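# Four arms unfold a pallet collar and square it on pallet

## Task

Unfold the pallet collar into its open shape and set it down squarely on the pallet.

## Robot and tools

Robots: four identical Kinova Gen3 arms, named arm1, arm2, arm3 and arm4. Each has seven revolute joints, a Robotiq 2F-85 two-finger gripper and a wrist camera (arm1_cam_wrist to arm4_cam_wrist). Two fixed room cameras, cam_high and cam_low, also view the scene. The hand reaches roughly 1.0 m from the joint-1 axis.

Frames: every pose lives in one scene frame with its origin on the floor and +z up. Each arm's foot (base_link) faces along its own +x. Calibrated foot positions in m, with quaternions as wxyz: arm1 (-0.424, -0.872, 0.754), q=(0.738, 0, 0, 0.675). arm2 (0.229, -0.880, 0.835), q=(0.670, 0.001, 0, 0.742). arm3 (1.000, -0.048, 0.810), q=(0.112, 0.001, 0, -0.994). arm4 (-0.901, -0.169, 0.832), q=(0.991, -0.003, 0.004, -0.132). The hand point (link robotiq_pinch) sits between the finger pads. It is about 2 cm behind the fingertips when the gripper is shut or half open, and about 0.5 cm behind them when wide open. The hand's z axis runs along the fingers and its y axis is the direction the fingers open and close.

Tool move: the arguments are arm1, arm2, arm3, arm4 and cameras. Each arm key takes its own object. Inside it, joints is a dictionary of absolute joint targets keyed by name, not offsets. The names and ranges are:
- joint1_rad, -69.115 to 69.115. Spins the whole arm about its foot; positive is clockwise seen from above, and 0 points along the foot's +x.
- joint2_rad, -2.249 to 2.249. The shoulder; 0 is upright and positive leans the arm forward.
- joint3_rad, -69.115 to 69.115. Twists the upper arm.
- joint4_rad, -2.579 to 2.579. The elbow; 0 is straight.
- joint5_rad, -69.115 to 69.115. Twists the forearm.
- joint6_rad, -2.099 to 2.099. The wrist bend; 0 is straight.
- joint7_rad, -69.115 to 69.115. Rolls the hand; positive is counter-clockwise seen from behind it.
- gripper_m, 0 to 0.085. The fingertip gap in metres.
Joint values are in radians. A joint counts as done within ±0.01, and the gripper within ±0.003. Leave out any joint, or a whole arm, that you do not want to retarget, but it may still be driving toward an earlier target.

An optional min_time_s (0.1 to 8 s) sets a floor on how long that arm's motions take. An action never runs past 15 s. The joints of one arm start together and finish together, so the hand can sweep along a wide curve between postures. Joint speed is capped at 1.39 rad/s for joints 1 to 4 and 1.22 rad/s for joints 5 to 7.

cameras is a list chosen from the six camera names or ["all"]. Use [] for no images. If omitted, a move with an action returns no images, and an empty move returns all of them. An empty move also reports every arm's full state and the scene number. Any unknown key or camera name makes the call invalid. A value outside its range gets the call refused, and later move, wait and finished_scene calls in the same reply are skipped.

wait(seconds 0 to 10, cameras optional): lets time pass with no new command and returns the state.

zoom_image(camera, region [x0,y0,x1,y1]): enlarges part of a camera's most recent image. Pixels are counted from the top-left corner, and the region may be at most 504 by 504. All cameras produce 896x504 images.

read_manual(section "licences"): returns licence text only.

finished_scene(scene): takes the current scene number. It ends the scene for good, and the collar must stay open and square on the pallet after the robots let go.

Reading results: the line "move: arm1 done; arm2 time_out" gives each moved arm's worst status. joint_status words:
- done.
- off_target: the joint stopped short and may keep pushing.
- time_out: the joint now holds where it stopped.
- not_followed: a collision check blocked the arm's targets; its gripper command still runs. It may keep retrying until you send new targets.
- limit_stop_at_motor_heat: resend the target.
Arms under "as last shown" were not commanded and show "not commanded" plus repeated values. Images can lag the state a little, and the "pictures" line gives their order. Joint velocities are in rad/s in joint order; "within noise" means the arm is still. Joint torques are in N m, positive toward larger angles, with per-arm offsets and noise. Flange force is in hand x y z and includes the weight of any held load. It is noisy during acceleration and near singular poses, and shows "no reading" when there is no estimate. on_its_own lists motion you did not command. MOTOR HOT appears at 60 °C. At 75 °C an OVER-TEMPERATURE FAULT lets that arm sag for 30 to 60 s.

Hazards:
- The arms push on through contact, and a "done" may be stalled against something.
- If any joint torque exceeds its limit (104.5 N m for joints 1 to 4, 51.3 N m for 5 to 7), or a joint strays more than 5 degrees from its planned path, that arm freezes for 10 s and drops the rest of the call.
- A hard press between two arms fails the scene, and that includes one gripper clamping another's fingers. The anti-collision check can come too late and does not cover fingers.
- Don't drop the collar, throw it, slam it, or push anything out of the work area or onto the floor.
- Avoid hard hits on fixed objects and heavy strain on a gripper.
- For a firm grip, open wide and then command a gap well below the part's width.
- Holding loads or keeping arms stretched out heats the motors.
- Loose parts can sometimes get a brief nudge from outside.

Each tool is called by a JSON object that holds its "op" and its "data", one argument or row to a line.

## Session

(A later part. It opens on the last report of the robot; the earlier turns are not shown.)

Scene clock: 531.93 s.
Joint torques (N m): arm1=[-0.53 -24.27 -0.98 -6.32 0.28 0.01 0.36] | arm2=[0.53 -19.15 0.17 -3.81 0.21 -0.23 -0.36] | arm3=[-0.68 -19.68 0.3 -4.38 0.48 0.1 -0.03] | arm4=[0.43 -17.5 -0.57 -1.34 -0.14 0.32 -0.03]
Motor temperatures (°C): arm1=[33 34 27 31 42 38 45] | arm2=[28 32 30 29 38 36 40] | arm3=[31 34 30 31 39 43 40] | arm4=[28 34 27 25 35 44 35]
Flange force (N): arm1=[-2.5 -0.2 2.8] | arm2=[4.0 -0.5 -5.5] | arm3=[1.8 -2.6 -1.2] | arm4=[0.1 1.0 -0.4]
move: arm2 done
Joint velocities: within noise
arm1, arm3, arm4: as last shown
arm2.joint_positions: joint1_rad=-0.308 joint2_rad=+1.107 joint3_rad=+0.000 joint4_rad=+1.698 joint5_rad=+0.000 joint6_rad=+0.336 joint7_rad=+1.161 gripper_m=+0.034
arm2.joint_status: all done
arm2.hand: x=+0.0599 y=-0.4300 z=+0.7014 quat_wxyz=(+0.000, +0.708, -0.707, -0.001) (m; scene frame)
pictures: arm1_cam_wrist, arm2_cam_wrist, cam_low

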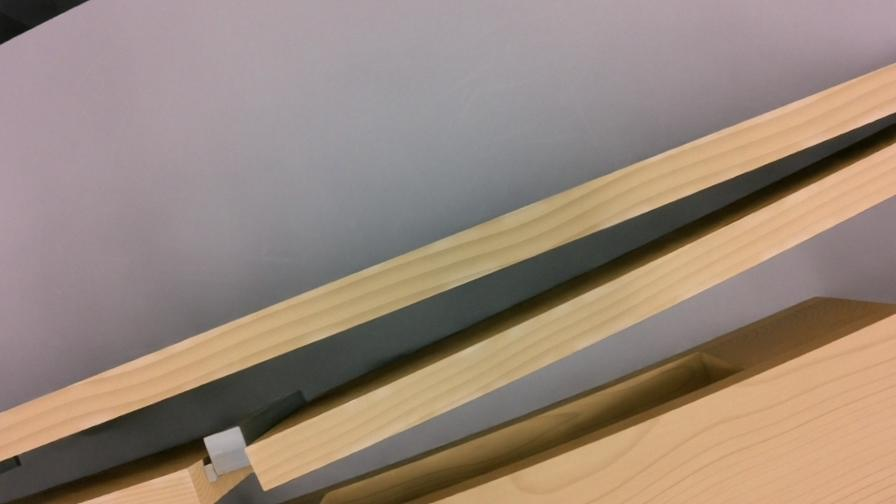

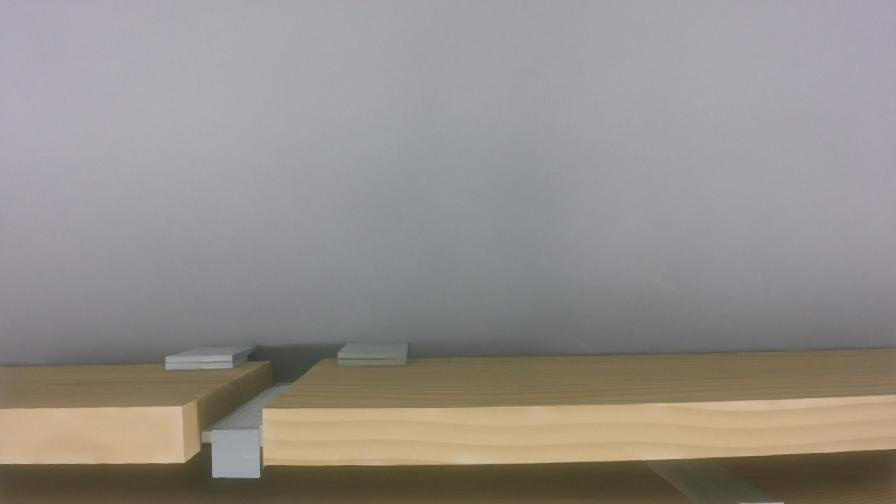

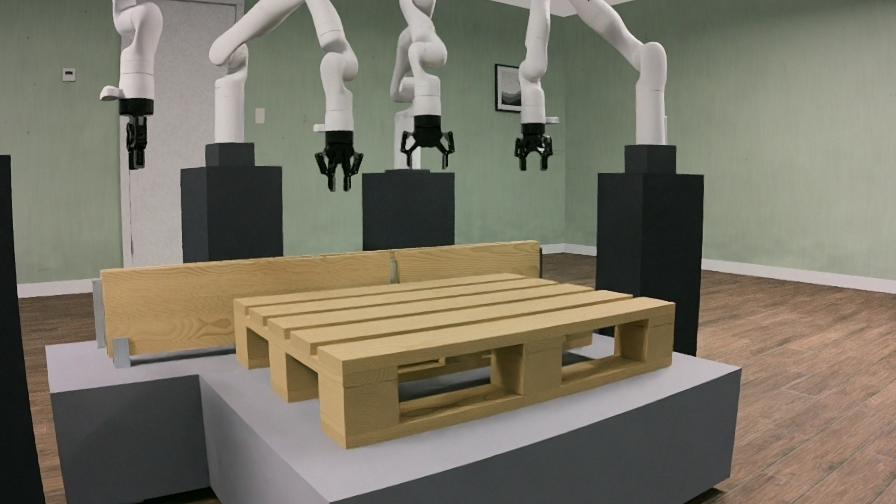

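{"op": "move", "data": {
  "arm2": {"joints":{"joint1_rad":-0.3011,"joint2_rad":1.610,"joint4_rad":1.3133,"joint6_rad":0.2183,"joint7_rad":1.168,"gripper_m":0.033},"min_time_s":2.5},
  "cameras": ["arm2_cam_wrist","arm1_cam_wrist","cam_low"]
}}

{"op": "zoom_image", "data": {
  "camera": "cam_low",
  "region": [270, 110, 430, 290]
}}

Scene clock: 558.97 s.
Joint torques (N m): arm1=[-0.58 -24.23 -0.95 -6.3 0.24 0.02 0.39] | arm2=[-28.09 47.04 -38.37 3.25 -4.24 -2.67 -0.84] | arm3=[-0.7 -19.65 0.31 -4.37 0.46 0.1 -0.03] | arm4=[0.37 -17.47 -0.56 -1.37 -0.16 0.32 -0.04]
Motor temperatures (°C): arm1=[33 34 27 31 42 38 45] | arm2=[28 33 31 29 38 36 40] | arm3=[31 34 30 31 39 43 40] | arm4=[28 34 27 25 35 44 35]
Flange force (N): arm1=[-2.5 -0.3 2.7] | arm2=[-14.8 -49.8 -152.6] | arm3=[1.7 -2.7 -1.3] | arm4=[0.3 0.8 -0.5]
move: arm2 time_out
TORQUE WARNING: arm2's joint2_rad reached its warning level (56.7 N m). A warning alone does not stop the arm.
Joint velocities: within noise
arm1, arm3, arm4: as last shown
arm2.joint_positions: joint1_rad=-0.301 joint2_rad=+1.533 joint3_rad=+0.000 joint4_rad=+1.313 joint5_rad=+0.000 joint6_rad=+0.218 joint7_rad=+1.168 gripper_m=+0.033
arm2.joint_status: joint2_rad time_out (moved +0.426 of +0.503); the others done
arm2.hand: x=+0.0409 y=-0.3771 z=+0.5261 quat_wxyz=(-0.014, +0.707, -0.706, -0.037) (m; scene frame)
pictures: arm1_cam_wrist, arm2_cam_wrist, cam_low

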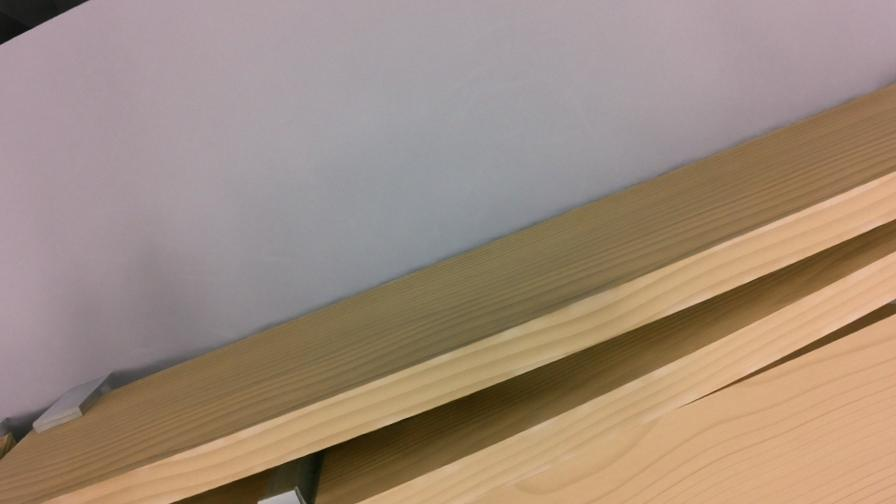

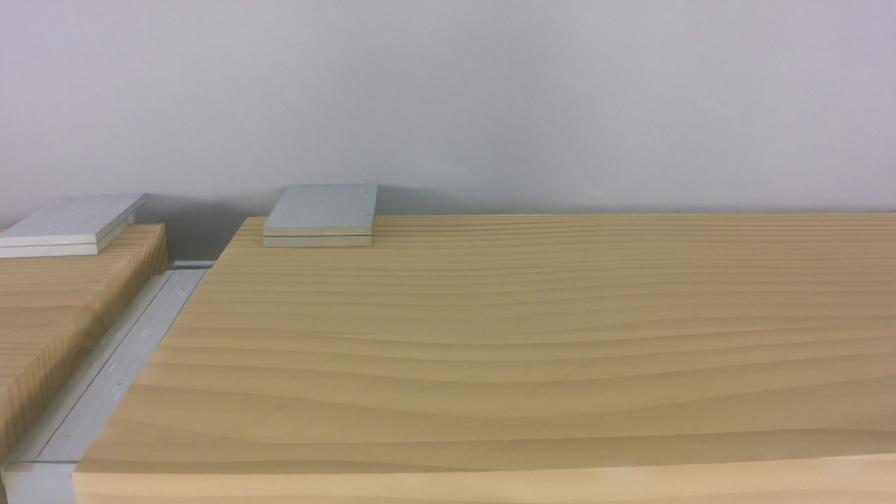

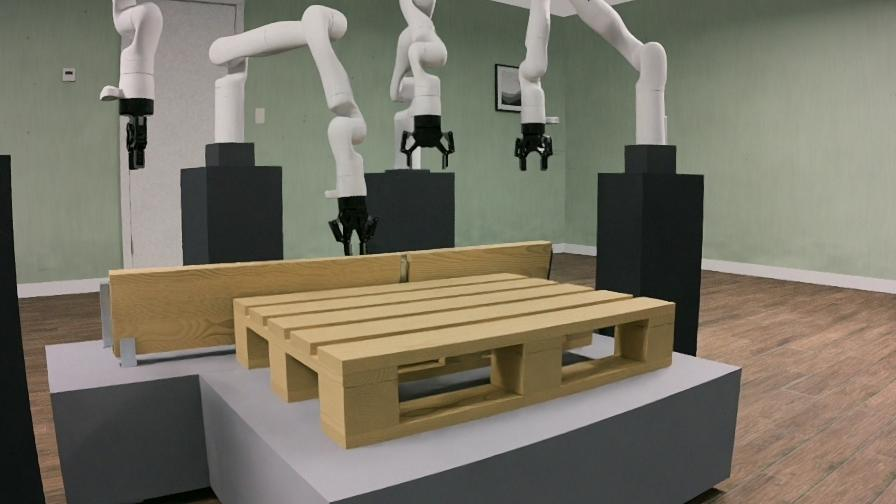

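Scaled by 2.800 from the camera's 896x504 image, which has a finer 1280x720 frame.

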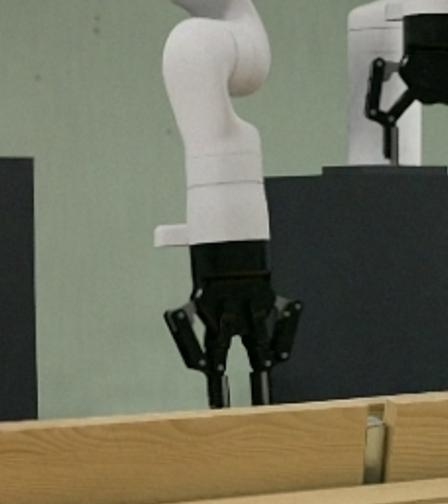

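{"op": "move", "data": {
  "arm2": {"joints":{"joint1_rad":-0.3467,"joint2_rad":1.177,"joint3_rad":0,"joint4_rad":1.569,"joint5_rad":0,"joint6_rad":0.396,"joint7_rad":2.693,"gripper_m":0.04}},
  "cameras": ["arm2_cam_wrist","arm1_cam_wrist","arm3_cam_wrist","arm4_cam_wrist","cam_low"]
}}

Scene clock: 576.03 s.
Joint torques (N m): arm1=[-0.52 -24.24 -1 -6.39 0.27 0.02 0.4] | arm2=[0.61 -20.26 0.23 -4.33 0.22 -0.19 -0.32] | arm3=[-0.73 -19.67 0.27 -4.33 0.47 0.13 -0.04] | arm4=[0.41 -17.5 -0.55 -1.36 -0.19 0.31 -0.05]
Motor temperatures (°C): arm1=[33 34 27 31 42 38 45] | arm2=[29 36 32 29 38 36 40] | arm3=[31 34 30 31 39 43 40] | arm4=[28 34 27 25 35 44 35]
Flange force (N): arm1=[-2.2 -0.1 2.8] | arm2=[0.8 4.5 -5.4] | arm3=[1.6 -2.7 -1.2] | arm4=[0.2 0.9 -0.4]
move: arm2 done
Joint velocities: within noise
arm1, arm3, arm4: as last shown
arm2.joint_positions: joint1_rad=-0.347 joint2_rad=+1.177 joint3_rad=+0.000 joint4_rad=+1.569 joint5_rad=+0.000 joint6_rad=+0.396 joint7_rad=+2.693 gripper_m=+0.040
arm2.joint_status: all done
arm2.hand: x=+0.0299 y=-0.4101 z=+0.6814 quat_wxyz=(-0.001, +1.000, +0.000, -0.001) (m; scene frame)
pictures: arm1_cam_wrist, arm2_cam_wrist, arm3_cam_wrist, arm4_cam_wrist, cam_low

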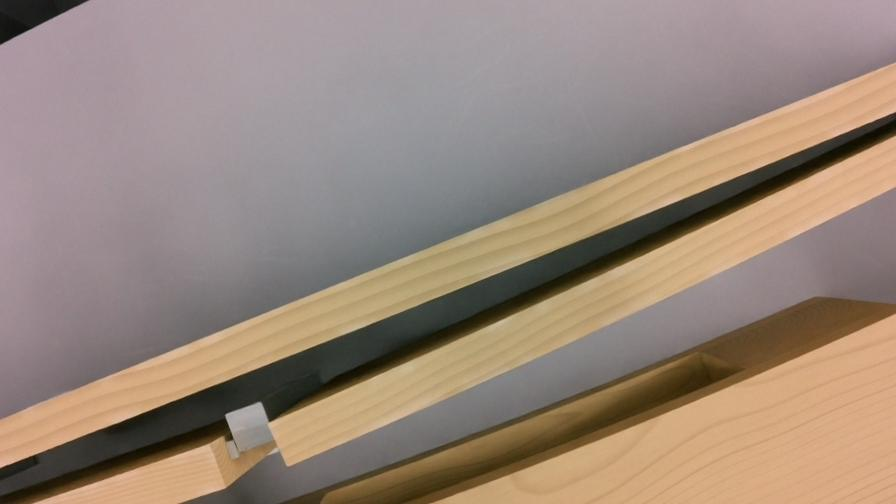

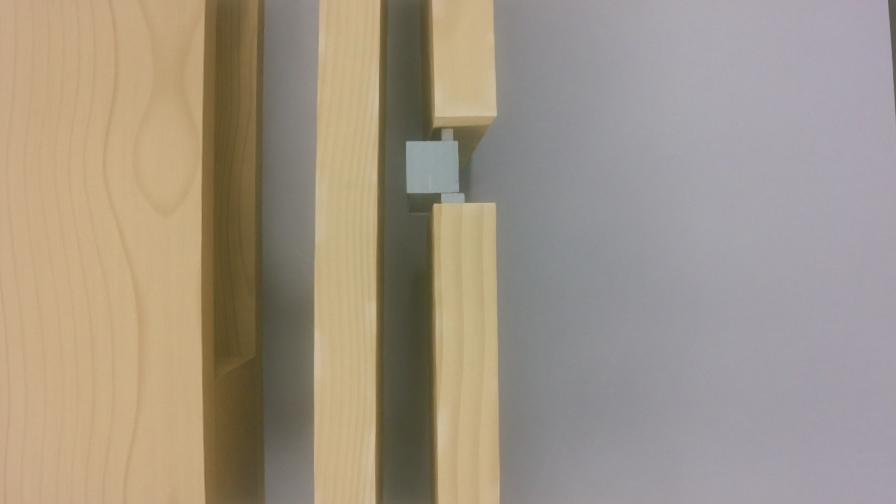

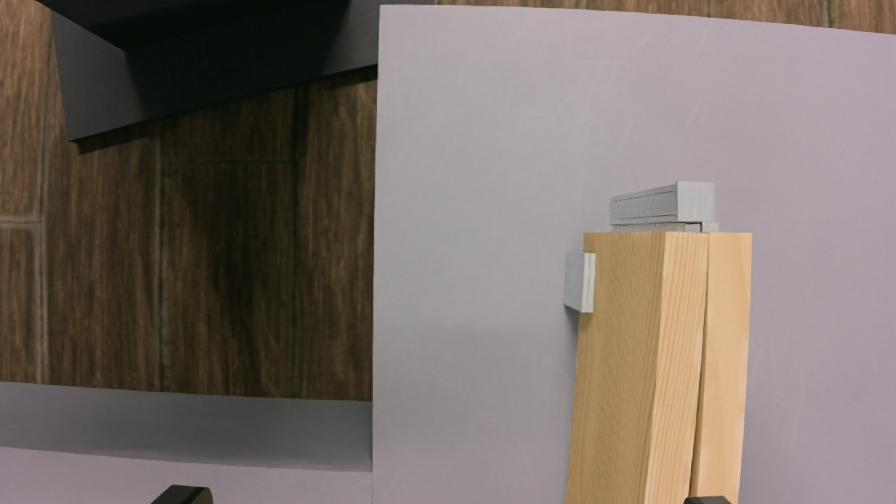

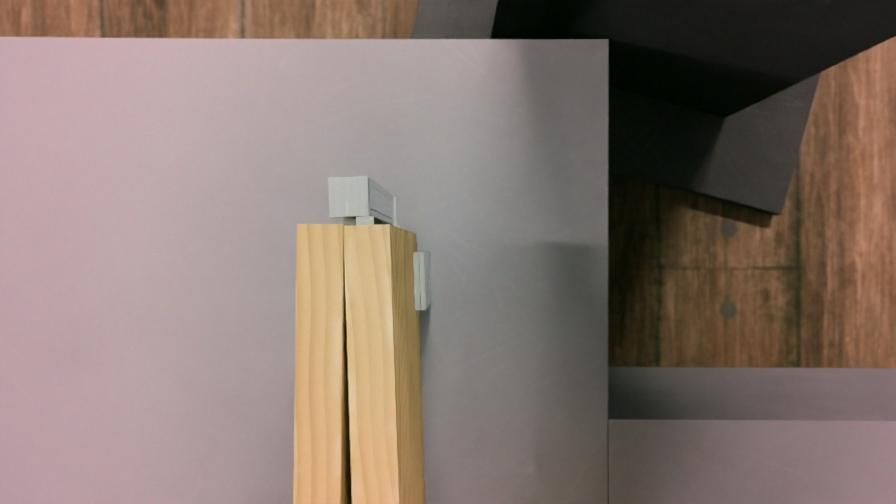

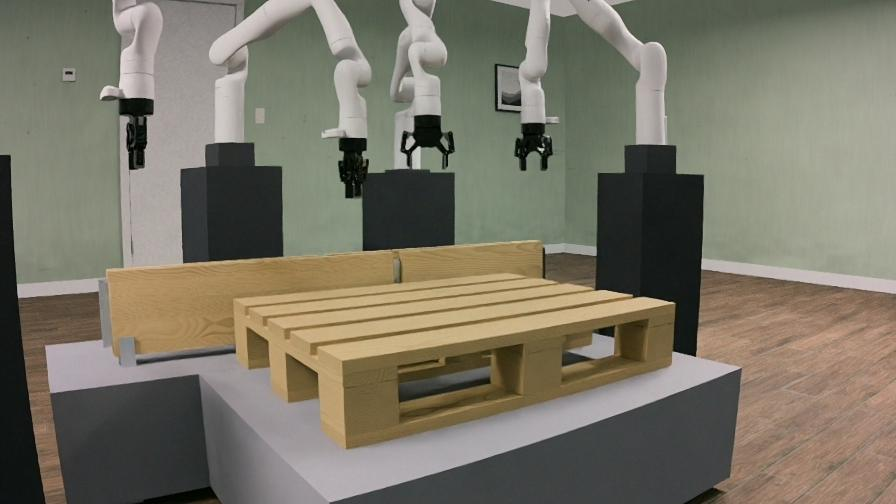

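{"op": "move", "data": {
  "arm2": {"joints":{"joint1_rad":-0.3519,"joint2_rad":1.4659,"joint4_rad":1.399,"joint6_rad":0.2767,"joint7_rad":2.688,"gripper_m":0.031},"min_time_s":1.5}
}}

{"op": "move", "data": {
  "arm2": {"joints":{"joint1_rad":-0.3519,"joint2_rad":1.6195,"joint4_rad":1.2514,"joint6_rad":0.2707},"min_time_s":3},
  "cameras": ["arm2_cam_wrist","arm1_cam_wrist"]
}}

Scene clock: 605.10 s.
Joint torques (N m): arm1=[-0.5 -24.27 -1.02 -6.34 0.28 0.01 0.37] | arm2=[0.63 -20.62 0.34 -3.21 0.27 -0.17 -0.35] | arm3=[-0.71 -19.67 0.29 -4.41 0.47 0.09 -0.01] | arm4=[0.4 -17.47 -0.61 -1.35 -0.13 0.32 -0.01]
Motor temperatures (°C): arm1=[33 34 27 31 42 37 45] | arm2=[29 35 31 29 38 36 40] | arm3=[31 34 30 31 39 43 40] | arm4=[28 34 27 25 35 44 35]
Flange force (N): arm1=[-2.5 -0.2 2.8] | arm2=[0.4 3.8 -6.3] | arm3=[1.8 -2.7 -1.3] | arm4=[0.1 1.0 -0.5]
move: arm2 done
Joint velocities: within noise
arm1.joint_positions: joint1_rad=+0.323 joint2_rad=+0.941 joint3_rad=+0.000 joint4_rad=+1.430 joint5_rad=+0.000 joint6_rad=+0.771 joint7_rad=+1.571 gripper_m=+0.085
arm1.joint_status: not commanded
arm1.hand: x=-0.1770 y=-0.3697 z=+0.7491 quat_wxyz=(+0.000, +0.548, -0.837, +0.000) (m; scene frame)
arm2.joint_positions: joint1_rad=-0.352 joint2_rad=+1.466 joint3_rad=+0.000 joint4_rad=+1.399 joint5_rad=+0.000 joint6_rad=+0.277 joint7_rad=+2.688 gripper_m=+0.031
arm2.joint_status: all done
arm2.hand: x=+0.0295 y=-0.4156 z=+0.5517 quat_wxyz=(-0.001, +1.000, +0.000, -0.001) (m; scene frame)
arm3.joint_positions: joint1_rad=-0.396 joint2_rad=+0.928 joint3_rad=+0.000 joint4_rad=+1.786 joint5_rad=+0.000 joint6_rad=+0.427 joint7_rad=+0.950 gripper_m=+0.085
arm3.joint_status: not commanded
arm3.hand: x=+0.6059 y=-0.2996 z=+0.7488 quat_wxyz=(+0.000, -1.000, +0.000, -0.001) (m; scene frame)
arm4.joint_positions: joint1_rad=+0.188 joint2_rad=+0.923 joint3_rad=+0.000 joint4_rad=+2.044 joint5_rad=+0.000 joint6_rad=+0.175 joint7_rad=+2.025 gripper_m=+0.085
arm4.joint_status: not commanded
arm4.hand: x=-0.5624 y=-0.3628 z=+0.7480 quat_wxyz=(+0.005, +0.000, -1.000, +0.002) (m; scene frame)
pictures: none

Scene clock: 608.40 s.
Joint torques (N m): arm1=[-0.54 -24.29 -1.02 -6.29 0.29 0.04 0.36] | arm2=[-3.47 53.8 -9.15 10.31 -0.66 3.47 0.08] | arm3=[-0.73 -19.67 0.29 -4.39 0.48 0.1 -0.04] | arm4=[0.4 -17.5 -0.58 -1.34 -0.15 0.34 -0.04]
Motor temperatures (°C): arm1=[33 34 27 31 42 37 45] | arm2=[29 35 31 29 38 36 40] | arm3=[31 34 30 31 39 43 40] | arm4=[28 34 27 25 35 44 35]
Flange force (N): arm1=[-2.6 -0.2 2.9] | arm2=[10.0 8.0 -152.3] | arm3=[1.7 -2.8 -1.2] | arm4=[0.2 0.9 -0.3]
move: arm2 done
TORQUE WARNING: arm2's joint2_rad reached its warning level (56.7 N m). A warning alone does not stop the arm.
Joint velocities: within noise
arm1, arm3, arm4: as last shown
arm2.joint_positions: joint1_rad=-0.352 joint2_rad=+1.617 joint3_rad=+0.000 joint4_rad=+1.251 joint5_rad=+0.000 joint6_rad=+0.271 joint7_rad=+2.688 gripper_m=+0.031
arm2.joint_status: all done
arm2.hand: x=+0.0287 y=-0.4141 z=+0.4879 quat_wxyz=(-0.002, +1.000, +0.000, -0.002) (m; scene frame)
pictures: arm1_cam_wrist, arm2_cam_wrist

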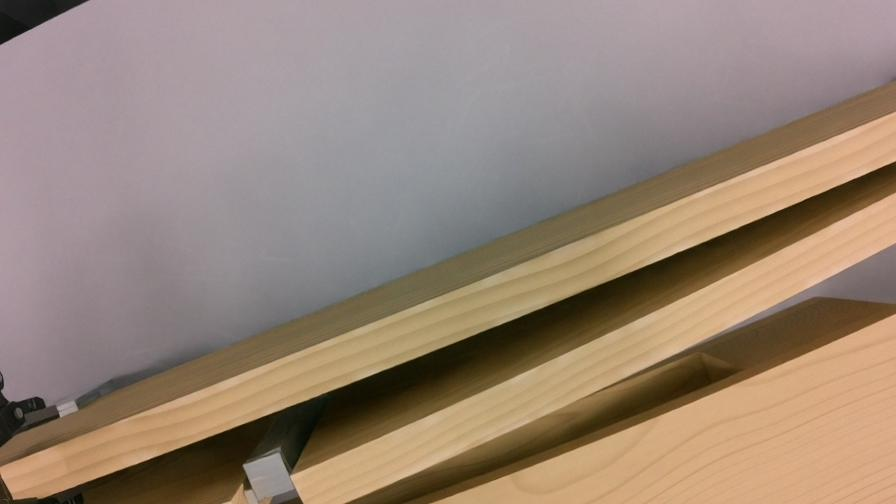

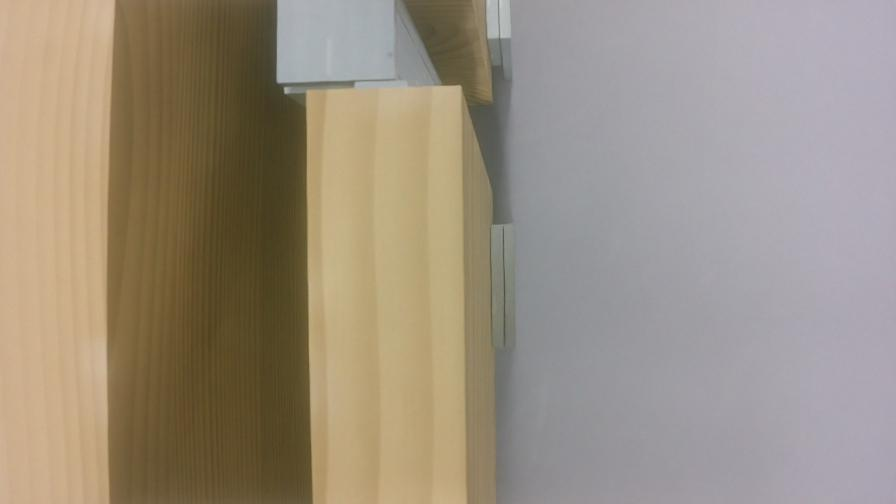

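{"op": "zoom_image", "data": {
  "camera": "arm1_cam_wrist",
  "region": [0, 340, 160, 504]
}}

{"op": "move", "data": {
  "arm2": {"joints":{"joint1_rad":-0.3519,"joint2_rad":1.545,"joint4_rad":1.3268,"joint6_rad":0.272},"min_time_s":1},
  "cameras": ["arm2_cam_wrist","arm1_cam_wrist","cam_low"]
}}

{"op": "zoom_image", "data": {
  "camera": "cam_low",
  "region": [270, 130, 430, 290]
}}

{"op": "zoom_image", "data": {
  "camera": "arm1_cam_wrist",
  "region": [0, 340, 160, 504]
}}

Scaled by 3.073 from the camera's 896x504 image, which has a finer 1280x720 frame.

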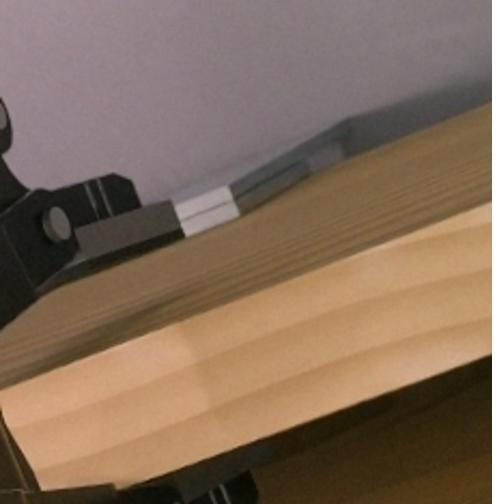

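Scene clock: 636.83 s.
Joint torques (N m): arm1=[-0.52 -24.28 -0.96 -6.35 0.27 0.02 0.36] | arm2=[0.61 -20.74 0.23 -3.24 0.2 -0.24 -0.33] | arm3=[-0.78 -19.7 0.29 -4.37 0.48 0.1 -0.07] | arm4=[0.37 -17.53 -0.58 -1.33 -0.15 0.33 -0.05]
Motor temperatures (°C): arm1=[33 34 27 31 42 37 45] | arm2=[28 41 31 29 38 37 40] | arm3=[31 34 30 31 39 42 40] | arm4=[28 34 27 25 35 44 35]
Flange force (N): arm1=[-2.4 -0.2 2.8] | arm2=[0.5 3.9 -6.6] | arm3=[1.5 -2.8 -1.2] | arm4=[0.1 0.8 -0.3]
move: arm2 done
Joint velocities: within noise
arm1, arm3, arm4: as last shown
arm2.joint_positions: joint1_rad=-0.352 joint2_rad=+1.545 joint3_rad=+0.000 joint4_rad=+1.327 joint5_rad=+0.000 joint6_rad=+0.272 joint7_rad=+2.688 gripper_m=+0.031
arm2.joint_status: all done
arm2.hand: x=+0.0297 y=-0.4161 z=+0.5179 quat_wxyz=(+0.000, +1.000, +0.000, +0.000) (m; scene frame)
pictures: arm1_cam_wrist, arm2_cam_wrist, cam_low

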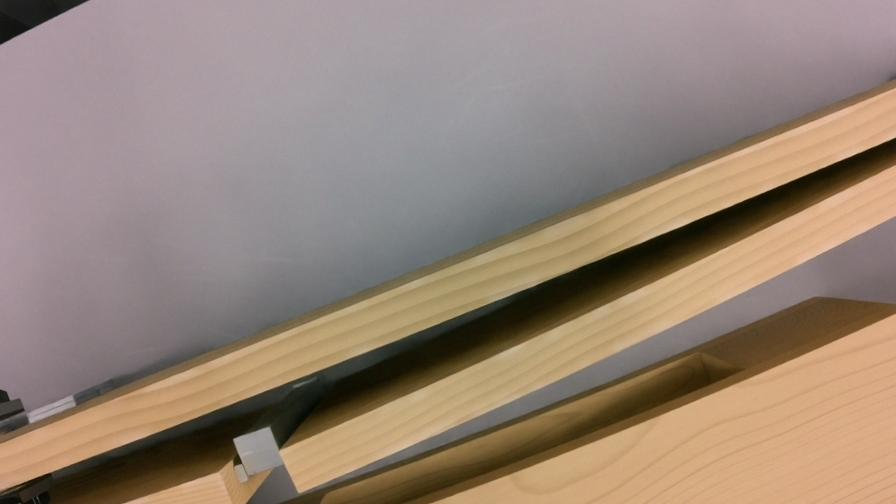

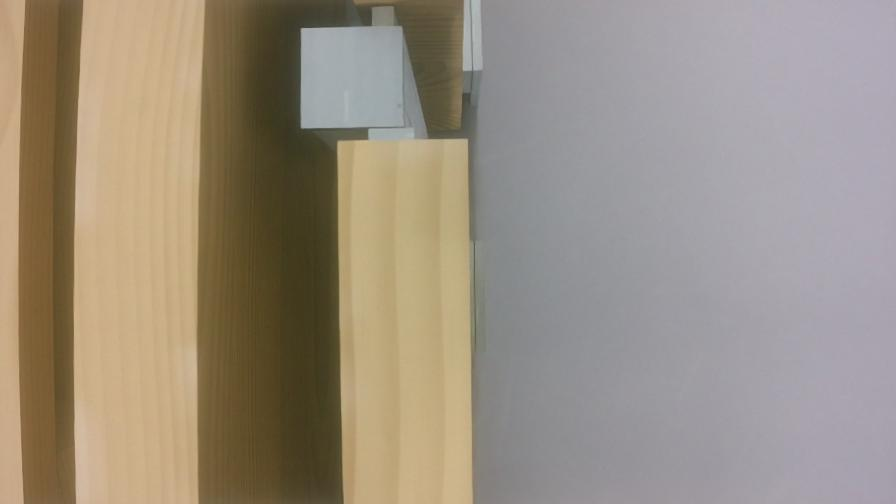

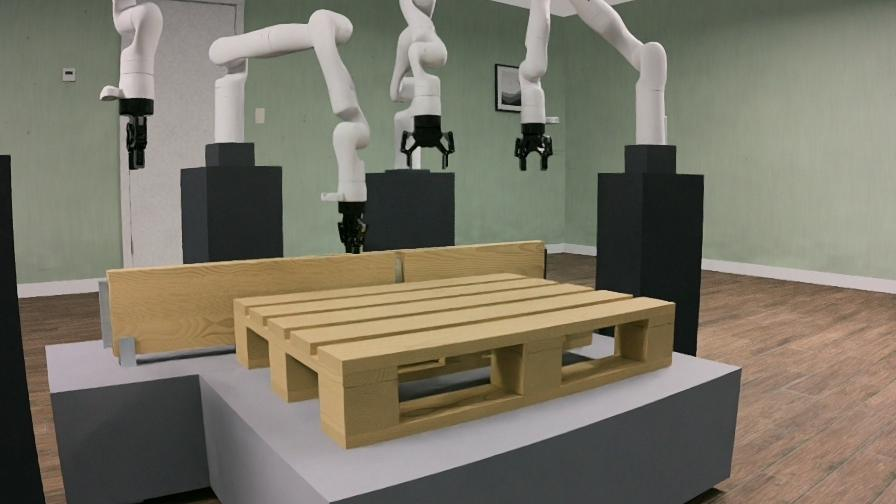

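Scaled by 3.150 from the camera's 896x504 image, which has a finer 1280x720 frame.

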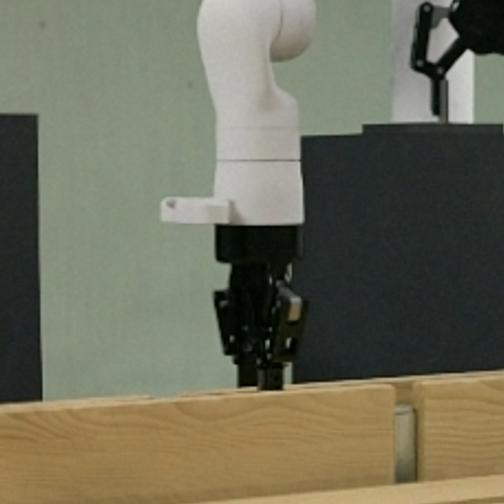

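Scaled by 3.073 from the camera's 896x504 image, which has a finer 1280x720 frame.

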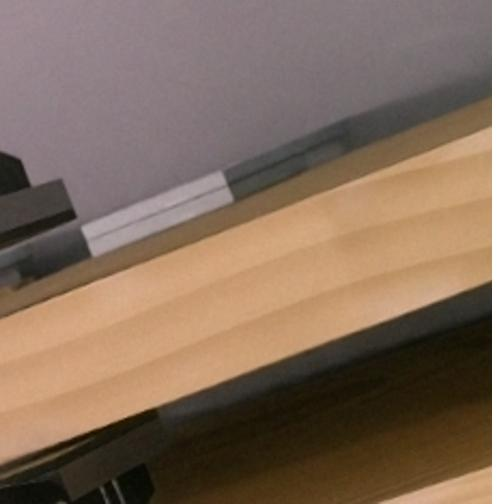

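{"op": "move", "data": {
  "arm2": {"joints":{"joint1_rad":-0.3451,"joint2_rad":1.5415,"joint4_rad":1.3067,"joint6_rad":0.2934,"joint7_rad":2.695,"gripper_m":0.036},"min_time_s":1}
}}

{"op": "move", "data": {
  "arm2": {"joints":{"joint2_rad":1.6248,"joint4_rad":1.2218,"joint6_rad":0.295},"min_time_s":2.5},
  "cameras": ["arm2_cam_wrist","arm1_cam_wrist"]
}}

Scene clock: 652.40 s.
Joint torques (N m): arm1=[-0.56 -24.22 -1.06 -6.35 0.25 -0.02 0.39] | arm2=[1.12 -22.75 1.01 -4.77 0.33 -0.92 -0.38] | arm3=[-0.76 -19.67 0.33 -4.4 0.46 0.11 -0.04] | arm4=[0.37 -17.52 -0.58 -1.3 -0.18 0.34 -0.02]
Motor temperatures (°C): arm1=[33 34 27 31 42 37 45] | arm2=[28 40 31 29 38 37 40] | arm3=[31 34 30 31 39 42 40] | arm4=[28 34 27 25 35 44 35]
Flange force (N): arm1=[-2.4 -0.2 2.7] | arm2=[0.4 6.1 -5.4] | arm3=[1.8 -2.9 -1.2] | arm4=[0.1 0.8 -0.3]
move: arm2 done
Joint velocities: within noise
arm1, arm3, arm4: as last shown
arm2.joint_positions: joint1_rad=-0.345 joint2_rad=+1.542 joint3_rad=+0.000 joint4_rad=+1.307 joint5_rad=+0.000 joint6_rad=+0.293 joint7_rad=+2.695 gripper_m=+0.036
arm2.joint_status: all done
arm2.hand: x=+0.0295 y=-0.4078 z=+0.5214 quat_wxyz=(-0.001, +1.000, +0.001, -0.001) (m; scene frame)
pictures: none

Scene clock: 655.20 s.
Joint torques (N m): arm1=[-0.55 -24.3 -0.97 -6.29 0.23 -0.01 0.36] | arm2=[-13.99 53.16 -20.45 8.38 -1.49 2.01 0.96] | arm3=[-0.68 -19.7 0.29 -4.37 0.47 0.09 -0.01] | arm4=[0.39 -17.54 -0.62 -1.32 -0.18 0.33 -0.04]
Motor temperatures (°C): arm1=[33 34 27 31 42 37 45] | arm2=[28 40 31 29 38 37 40] | arm3=[31 34 30 31 39 42 40] | arm4=[28 34 27 25 35 44 35]
Flange force (N): arm1=[-2.8 -0.3 2.8] | arm2=[28.9 5.3 -155.8] | arm3=[1.7 -2.6 -1.2] | arm4=[0.1 0.8 -0.3]
move: arm2 done
Joint velocities: within noise
arm1, arm3, arm4: as last shown
arm2.joint_positions: joint1_rad=-0.345 joint2_rad=+1.622 joint3_rad=+0.000 joint4_rad=+1.222 joint5_rad=+0.000 joint6_rad=+0.295 joint7_rad=+2.695 gripper_m=+0.036
arm2.joint_status: all done
arm2.hand: x=+0.0289 y=-0.4062 z=+0.4878 quat_wxyz=(-0.002, +1.000, +0.000, -0.001) (m; scene frame)
pictures: arm1_cam_wrist, arm2_cam_wrist

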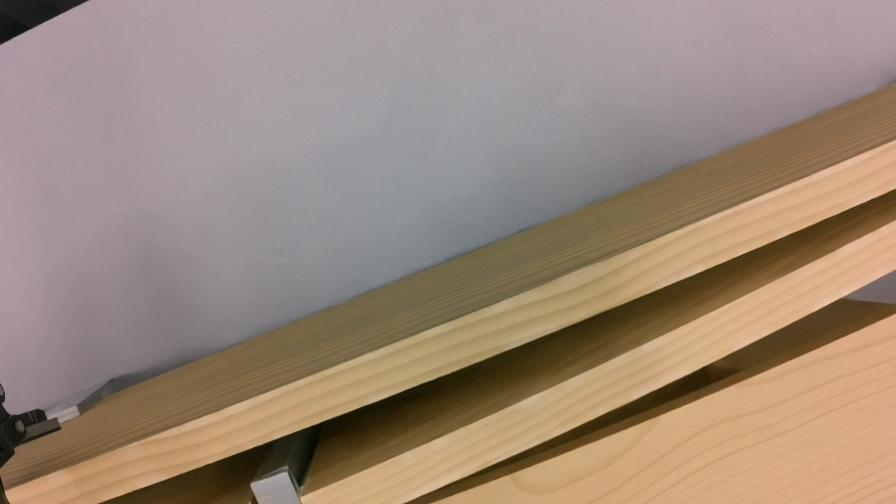

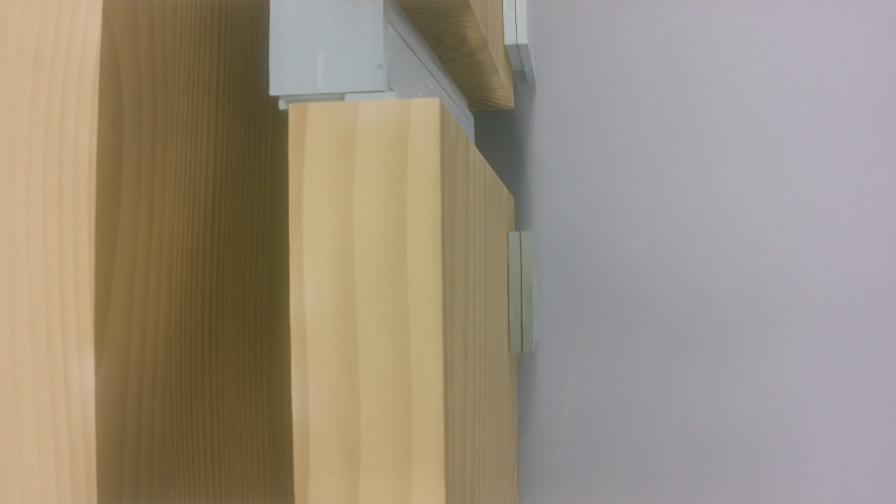

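{"op": "move", "data": {
  "cameras": ["cam_low","cam_high","arm1_cam_wrist"]
}}

{"op": "zoom_image", "data": {
  "camera": "cam_low",
  "region": [310, 190, 400, 270]
}}

{"op": "zoom_image", "data": {
  "camera": "arm1_cam_wrist",
  "region": [0, 360, 120, 504]
}}

{"op": "zoom_image", "data": {
  "camera": "cam_high",
  "region": [470, 170, 550, 250]
}}

Scene clock: 671.47 s.
Joint torques (N m): arm1=[-0.54 -24.26 -1.02 -6.29 0.28 -0.01 0.41] | arm2=[-14.41 53.08 -20.83 8.25 -1.54 2 0.98] | arm3=[-0.73 -19.68 0.26 -4.41 0.48 0.1 -0.02] | arm4=[0.42 -17.5 -0.55 -1.35 -0.2 0.36 -0.04]
Motor temperatures (°C): arm1=[33 34 27 31 42 37 45] | arm2=[29 43 31 29 38 37 40] | arm3=[31 34 30 31 39 42 40] | arm4=[28 34 27 25 35 44 35]
Flange force (N): arm1=[-2.7 -0.2 2.7] | arm2=[29.8 5.4 -156.0] | arm3=[1.8 -2.8 -1.2] | arm4=[0.3 1.0 -0.3]
Joint velocities: within noise
arm1.joint_positions: joint1_rad=+0.323 joint2_rad=+0.941 joint3_rad=+0.000 joint4_rad=+1.430 joint5_rad=+0.000 joint6_rad=+0.771 joint7_rad=+1.571 gripper_m=+0.085
arm1.joint_status: not commanded
arm1.hand: x=-0.1770 y=-0.3697 z=+0.7491 quat_wxyz=(+0.000, +0.548, -0.837, +0.000) (m; scene frame)
arm2.joint_positions: joint1_rad=-0.345 joint2_rad=+1.622 joint3_rad=+0.000 joint4_rad=+1.222 joint5_rad=+0.000 joint6_rad=+0.295 joint7_rad=+2.695 gripper_m=+0.036
arm2.joint_status: all done
arm2.hand: x=+0.0288 y=-0.4062 z=+0.4878 quat_wxyz=(-0.002, +1.000, +0.001, -0.001) (m; scene frame)
arm3.joint_positions: joint1_rad=-0.396 joint2_rad=+0.928 joint3_rad=+0.000 joint4_rad=+1.786 joint5_rad=+0.000 joint6_rad=+0.427 joint7_rad=+0.950 gripper_m=+0.085
arm3.joint_status: not commanded
arm3.hand: x=+0.6059 y=-0.2996 z=+0.7488 quat_wxyz=(+0.000, -1.000, +0.000, -0.001) (m; scene frame)
arm4.joint_positions: joint1_rad=+0.188 joint2_rad=+0.923 joint3_rad=+0.000 joint4_rad=+2.044 joint5_rad=+0.000 joint6_rad=+0.175 joint7_rad=+2.025 gripper_m=+0.085
arm4.joint_status: not commanded
arm4.hand: x=-0.5624 y=-0.3628 z=+0.7480 quat_wxyz=(+0.005, +0.000, -1.000, +0.002) (m; scene frame)
pictures: arm1_cam_wrist, cam_high, cam_low

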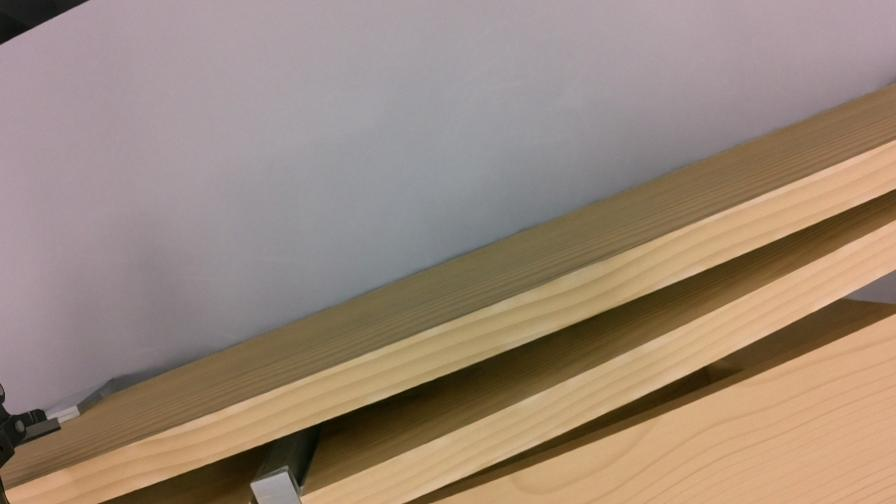

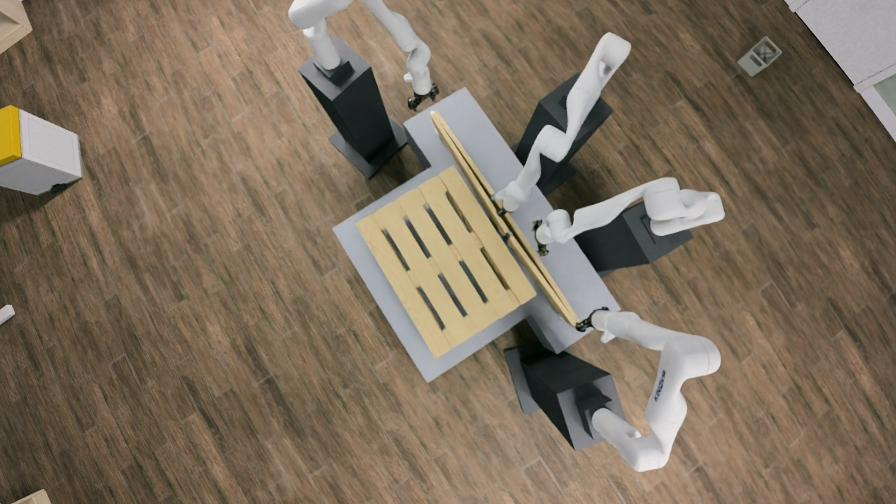

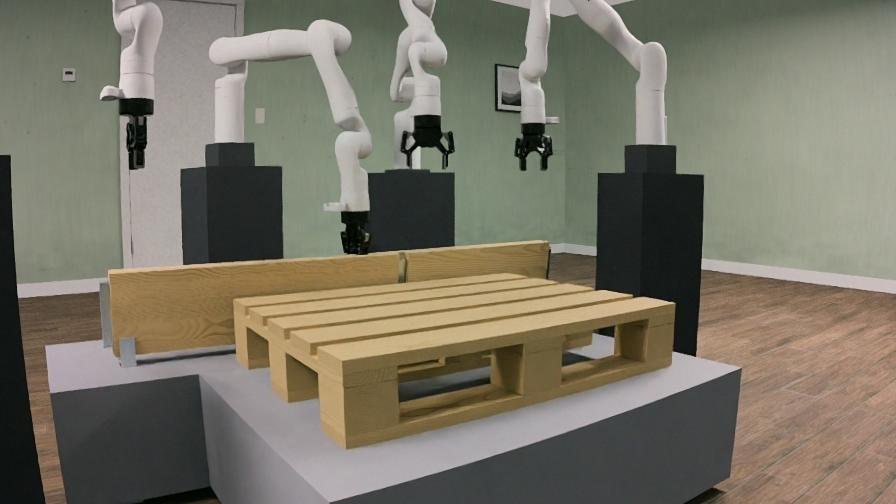

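Scaled by 5.600 from the camera's 896x504 image, which has a finer 1280x720 frame.

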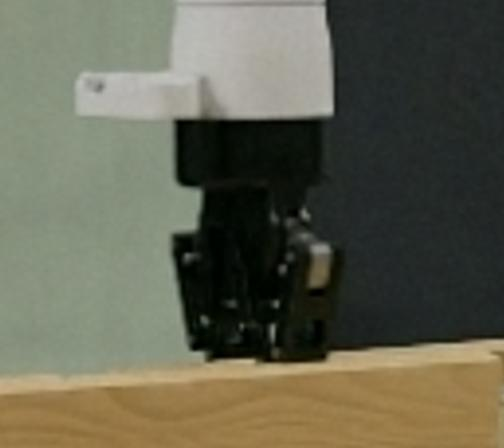

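Scaled by 3.500 from the camera's 896x504 image, which has a finer 1280x720 frame.

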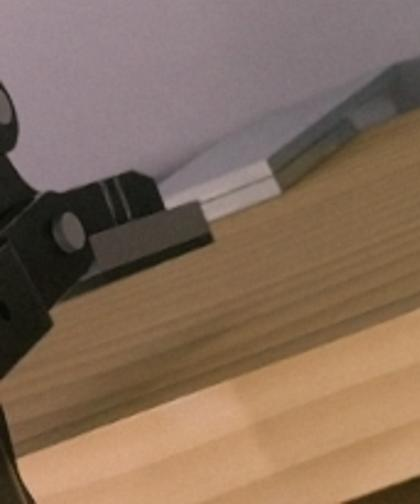

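Scaled by 6.300 from the camera's 896x504 image, which has a finer 1280x720 frame.

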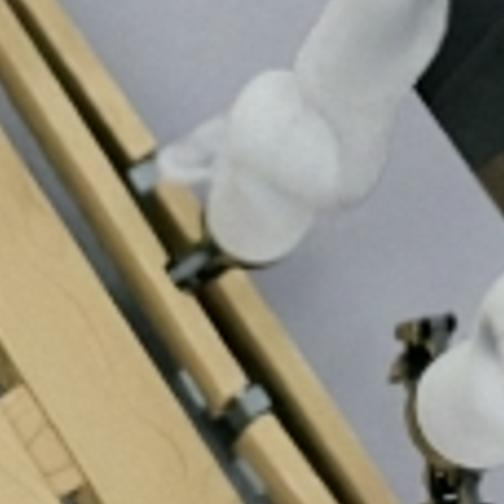

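{"op": "move", "data": {
  "arm2": {"joints":{"joint1_rad":-0.3451,"joint2_rad":1.5095,"joint4_rad":1.3367,"joint6_rad":0.2954,"joint7_rad":2.695,"gripper_m":0.03},"min_time_s":1},
  "cameras": ["cam_low","cam_high","arm1_cam_wrist","arm2_cam_wrist"]
}}

{"op": "zoom_image", "data": {
  "camera": "cam_high",
  "region": [470, 170, 550, 250]
}}

{"op": "zoom_image", "data": {
  "camera": "arm1_cam_wrist",
  "region": [0, 360, 120, 504]
}}

Scene clock: 706.47 s.
Joint torques (N m): arm1=[-0.55 -24.24 -0.99 -6.38 0.3 0.01 0.41] | arm2=[0.63 -20.86 0.3 -3.51 0.21 -0.23 -0.37] | arm3=[-0.73 -19.7 0.29 -4.43 0.49 0.11 -0.01] | arm4=[0.42 -17.47 -0.6 -1.32 -0.19 0.34 -0.03]
Motor temperatures (°C): arm1=[33 34 27 31 42 37 45] | arm2=[29 48 32 29 38 37 40] | arm3=[31 34 30 31 39 42 40] | arm4=[28 34 27 25 35 44 35]
Flange force (N): arm1=[-2.2 -0.2 2.7] | arm2=[0.7 4.2 -6.7] | arm3=[1.9 -2.8 -1.2] | arm4=[0.1 0.9 -0.4]
move: arm2 done
Joint velocities: within noise
arm1, arm3, arm4: as last shown
arm2.joint_positions: joint1_rad=-0.345 joint2_rad=+1.510 joint3_rad=+0.000 joint4_rad=+1.337 joint5_rad=+0.000 joint6_rad=+0.295 joint7_rad=+2.695 gripper_m=+0.030
arm2.joint_status: all done
arm2.hand: x=+0.0296 y=-0.4078 z=+0.5350 quat_wxyz=(-0.001, +1.000, +0.001, -0.001) (m; scene frame)
pictures: arm1_cam_wrist, arm2_cam_wrist, cam_high, cam_low

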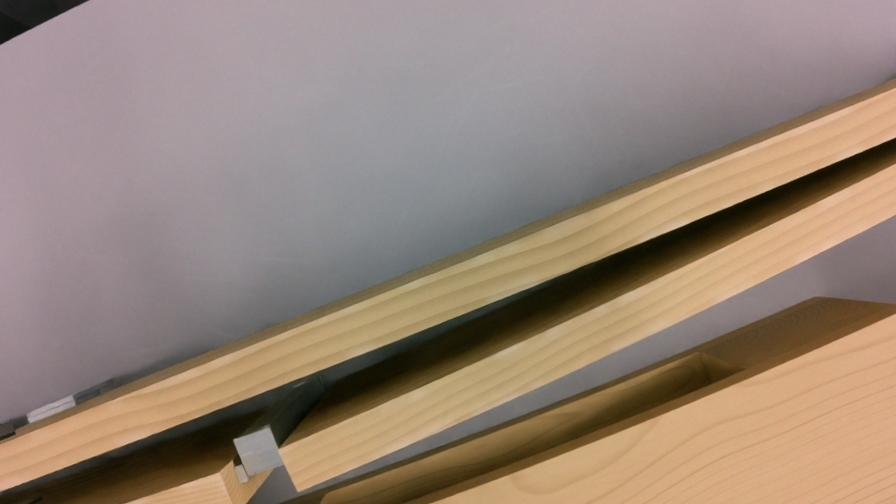

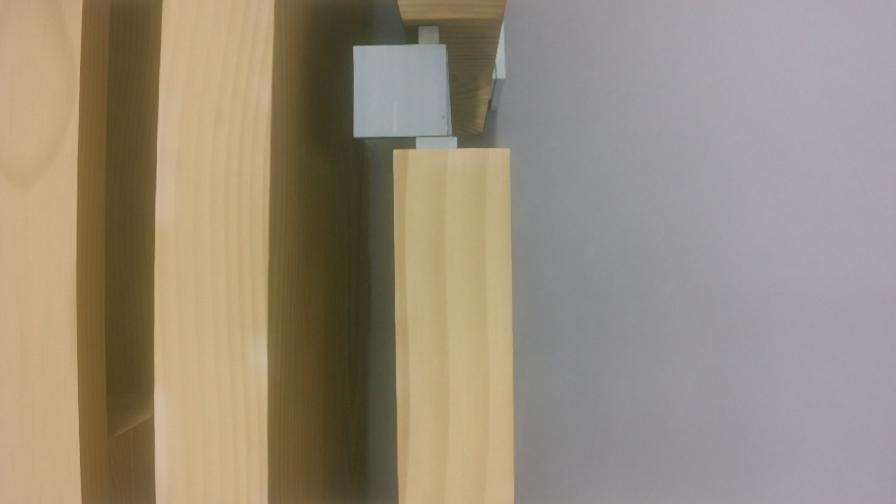

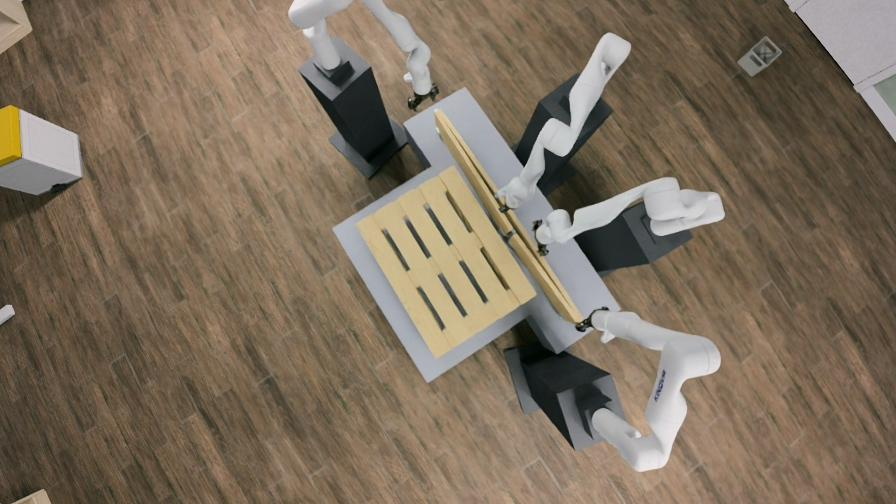

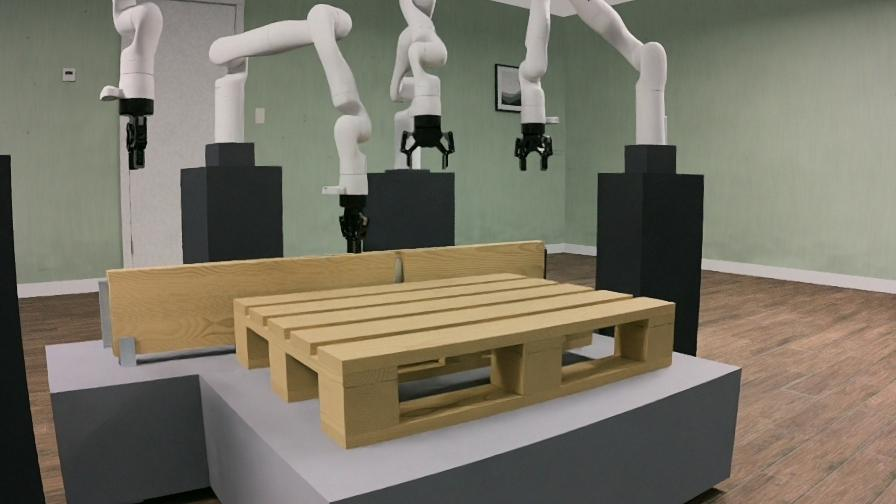

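Scaled by 6.300 from the camera's 896x504 image, which has a finer 1280x720 frame.

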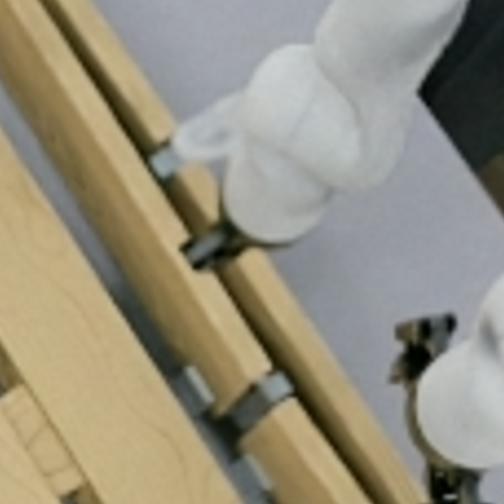

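Scaled by 3.500 from the camera's 896x504 image, which has a finer 1280x720 frame.

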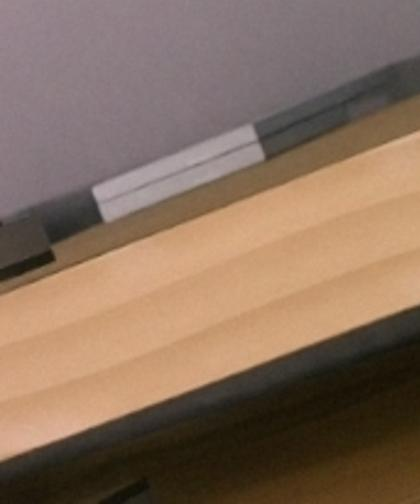

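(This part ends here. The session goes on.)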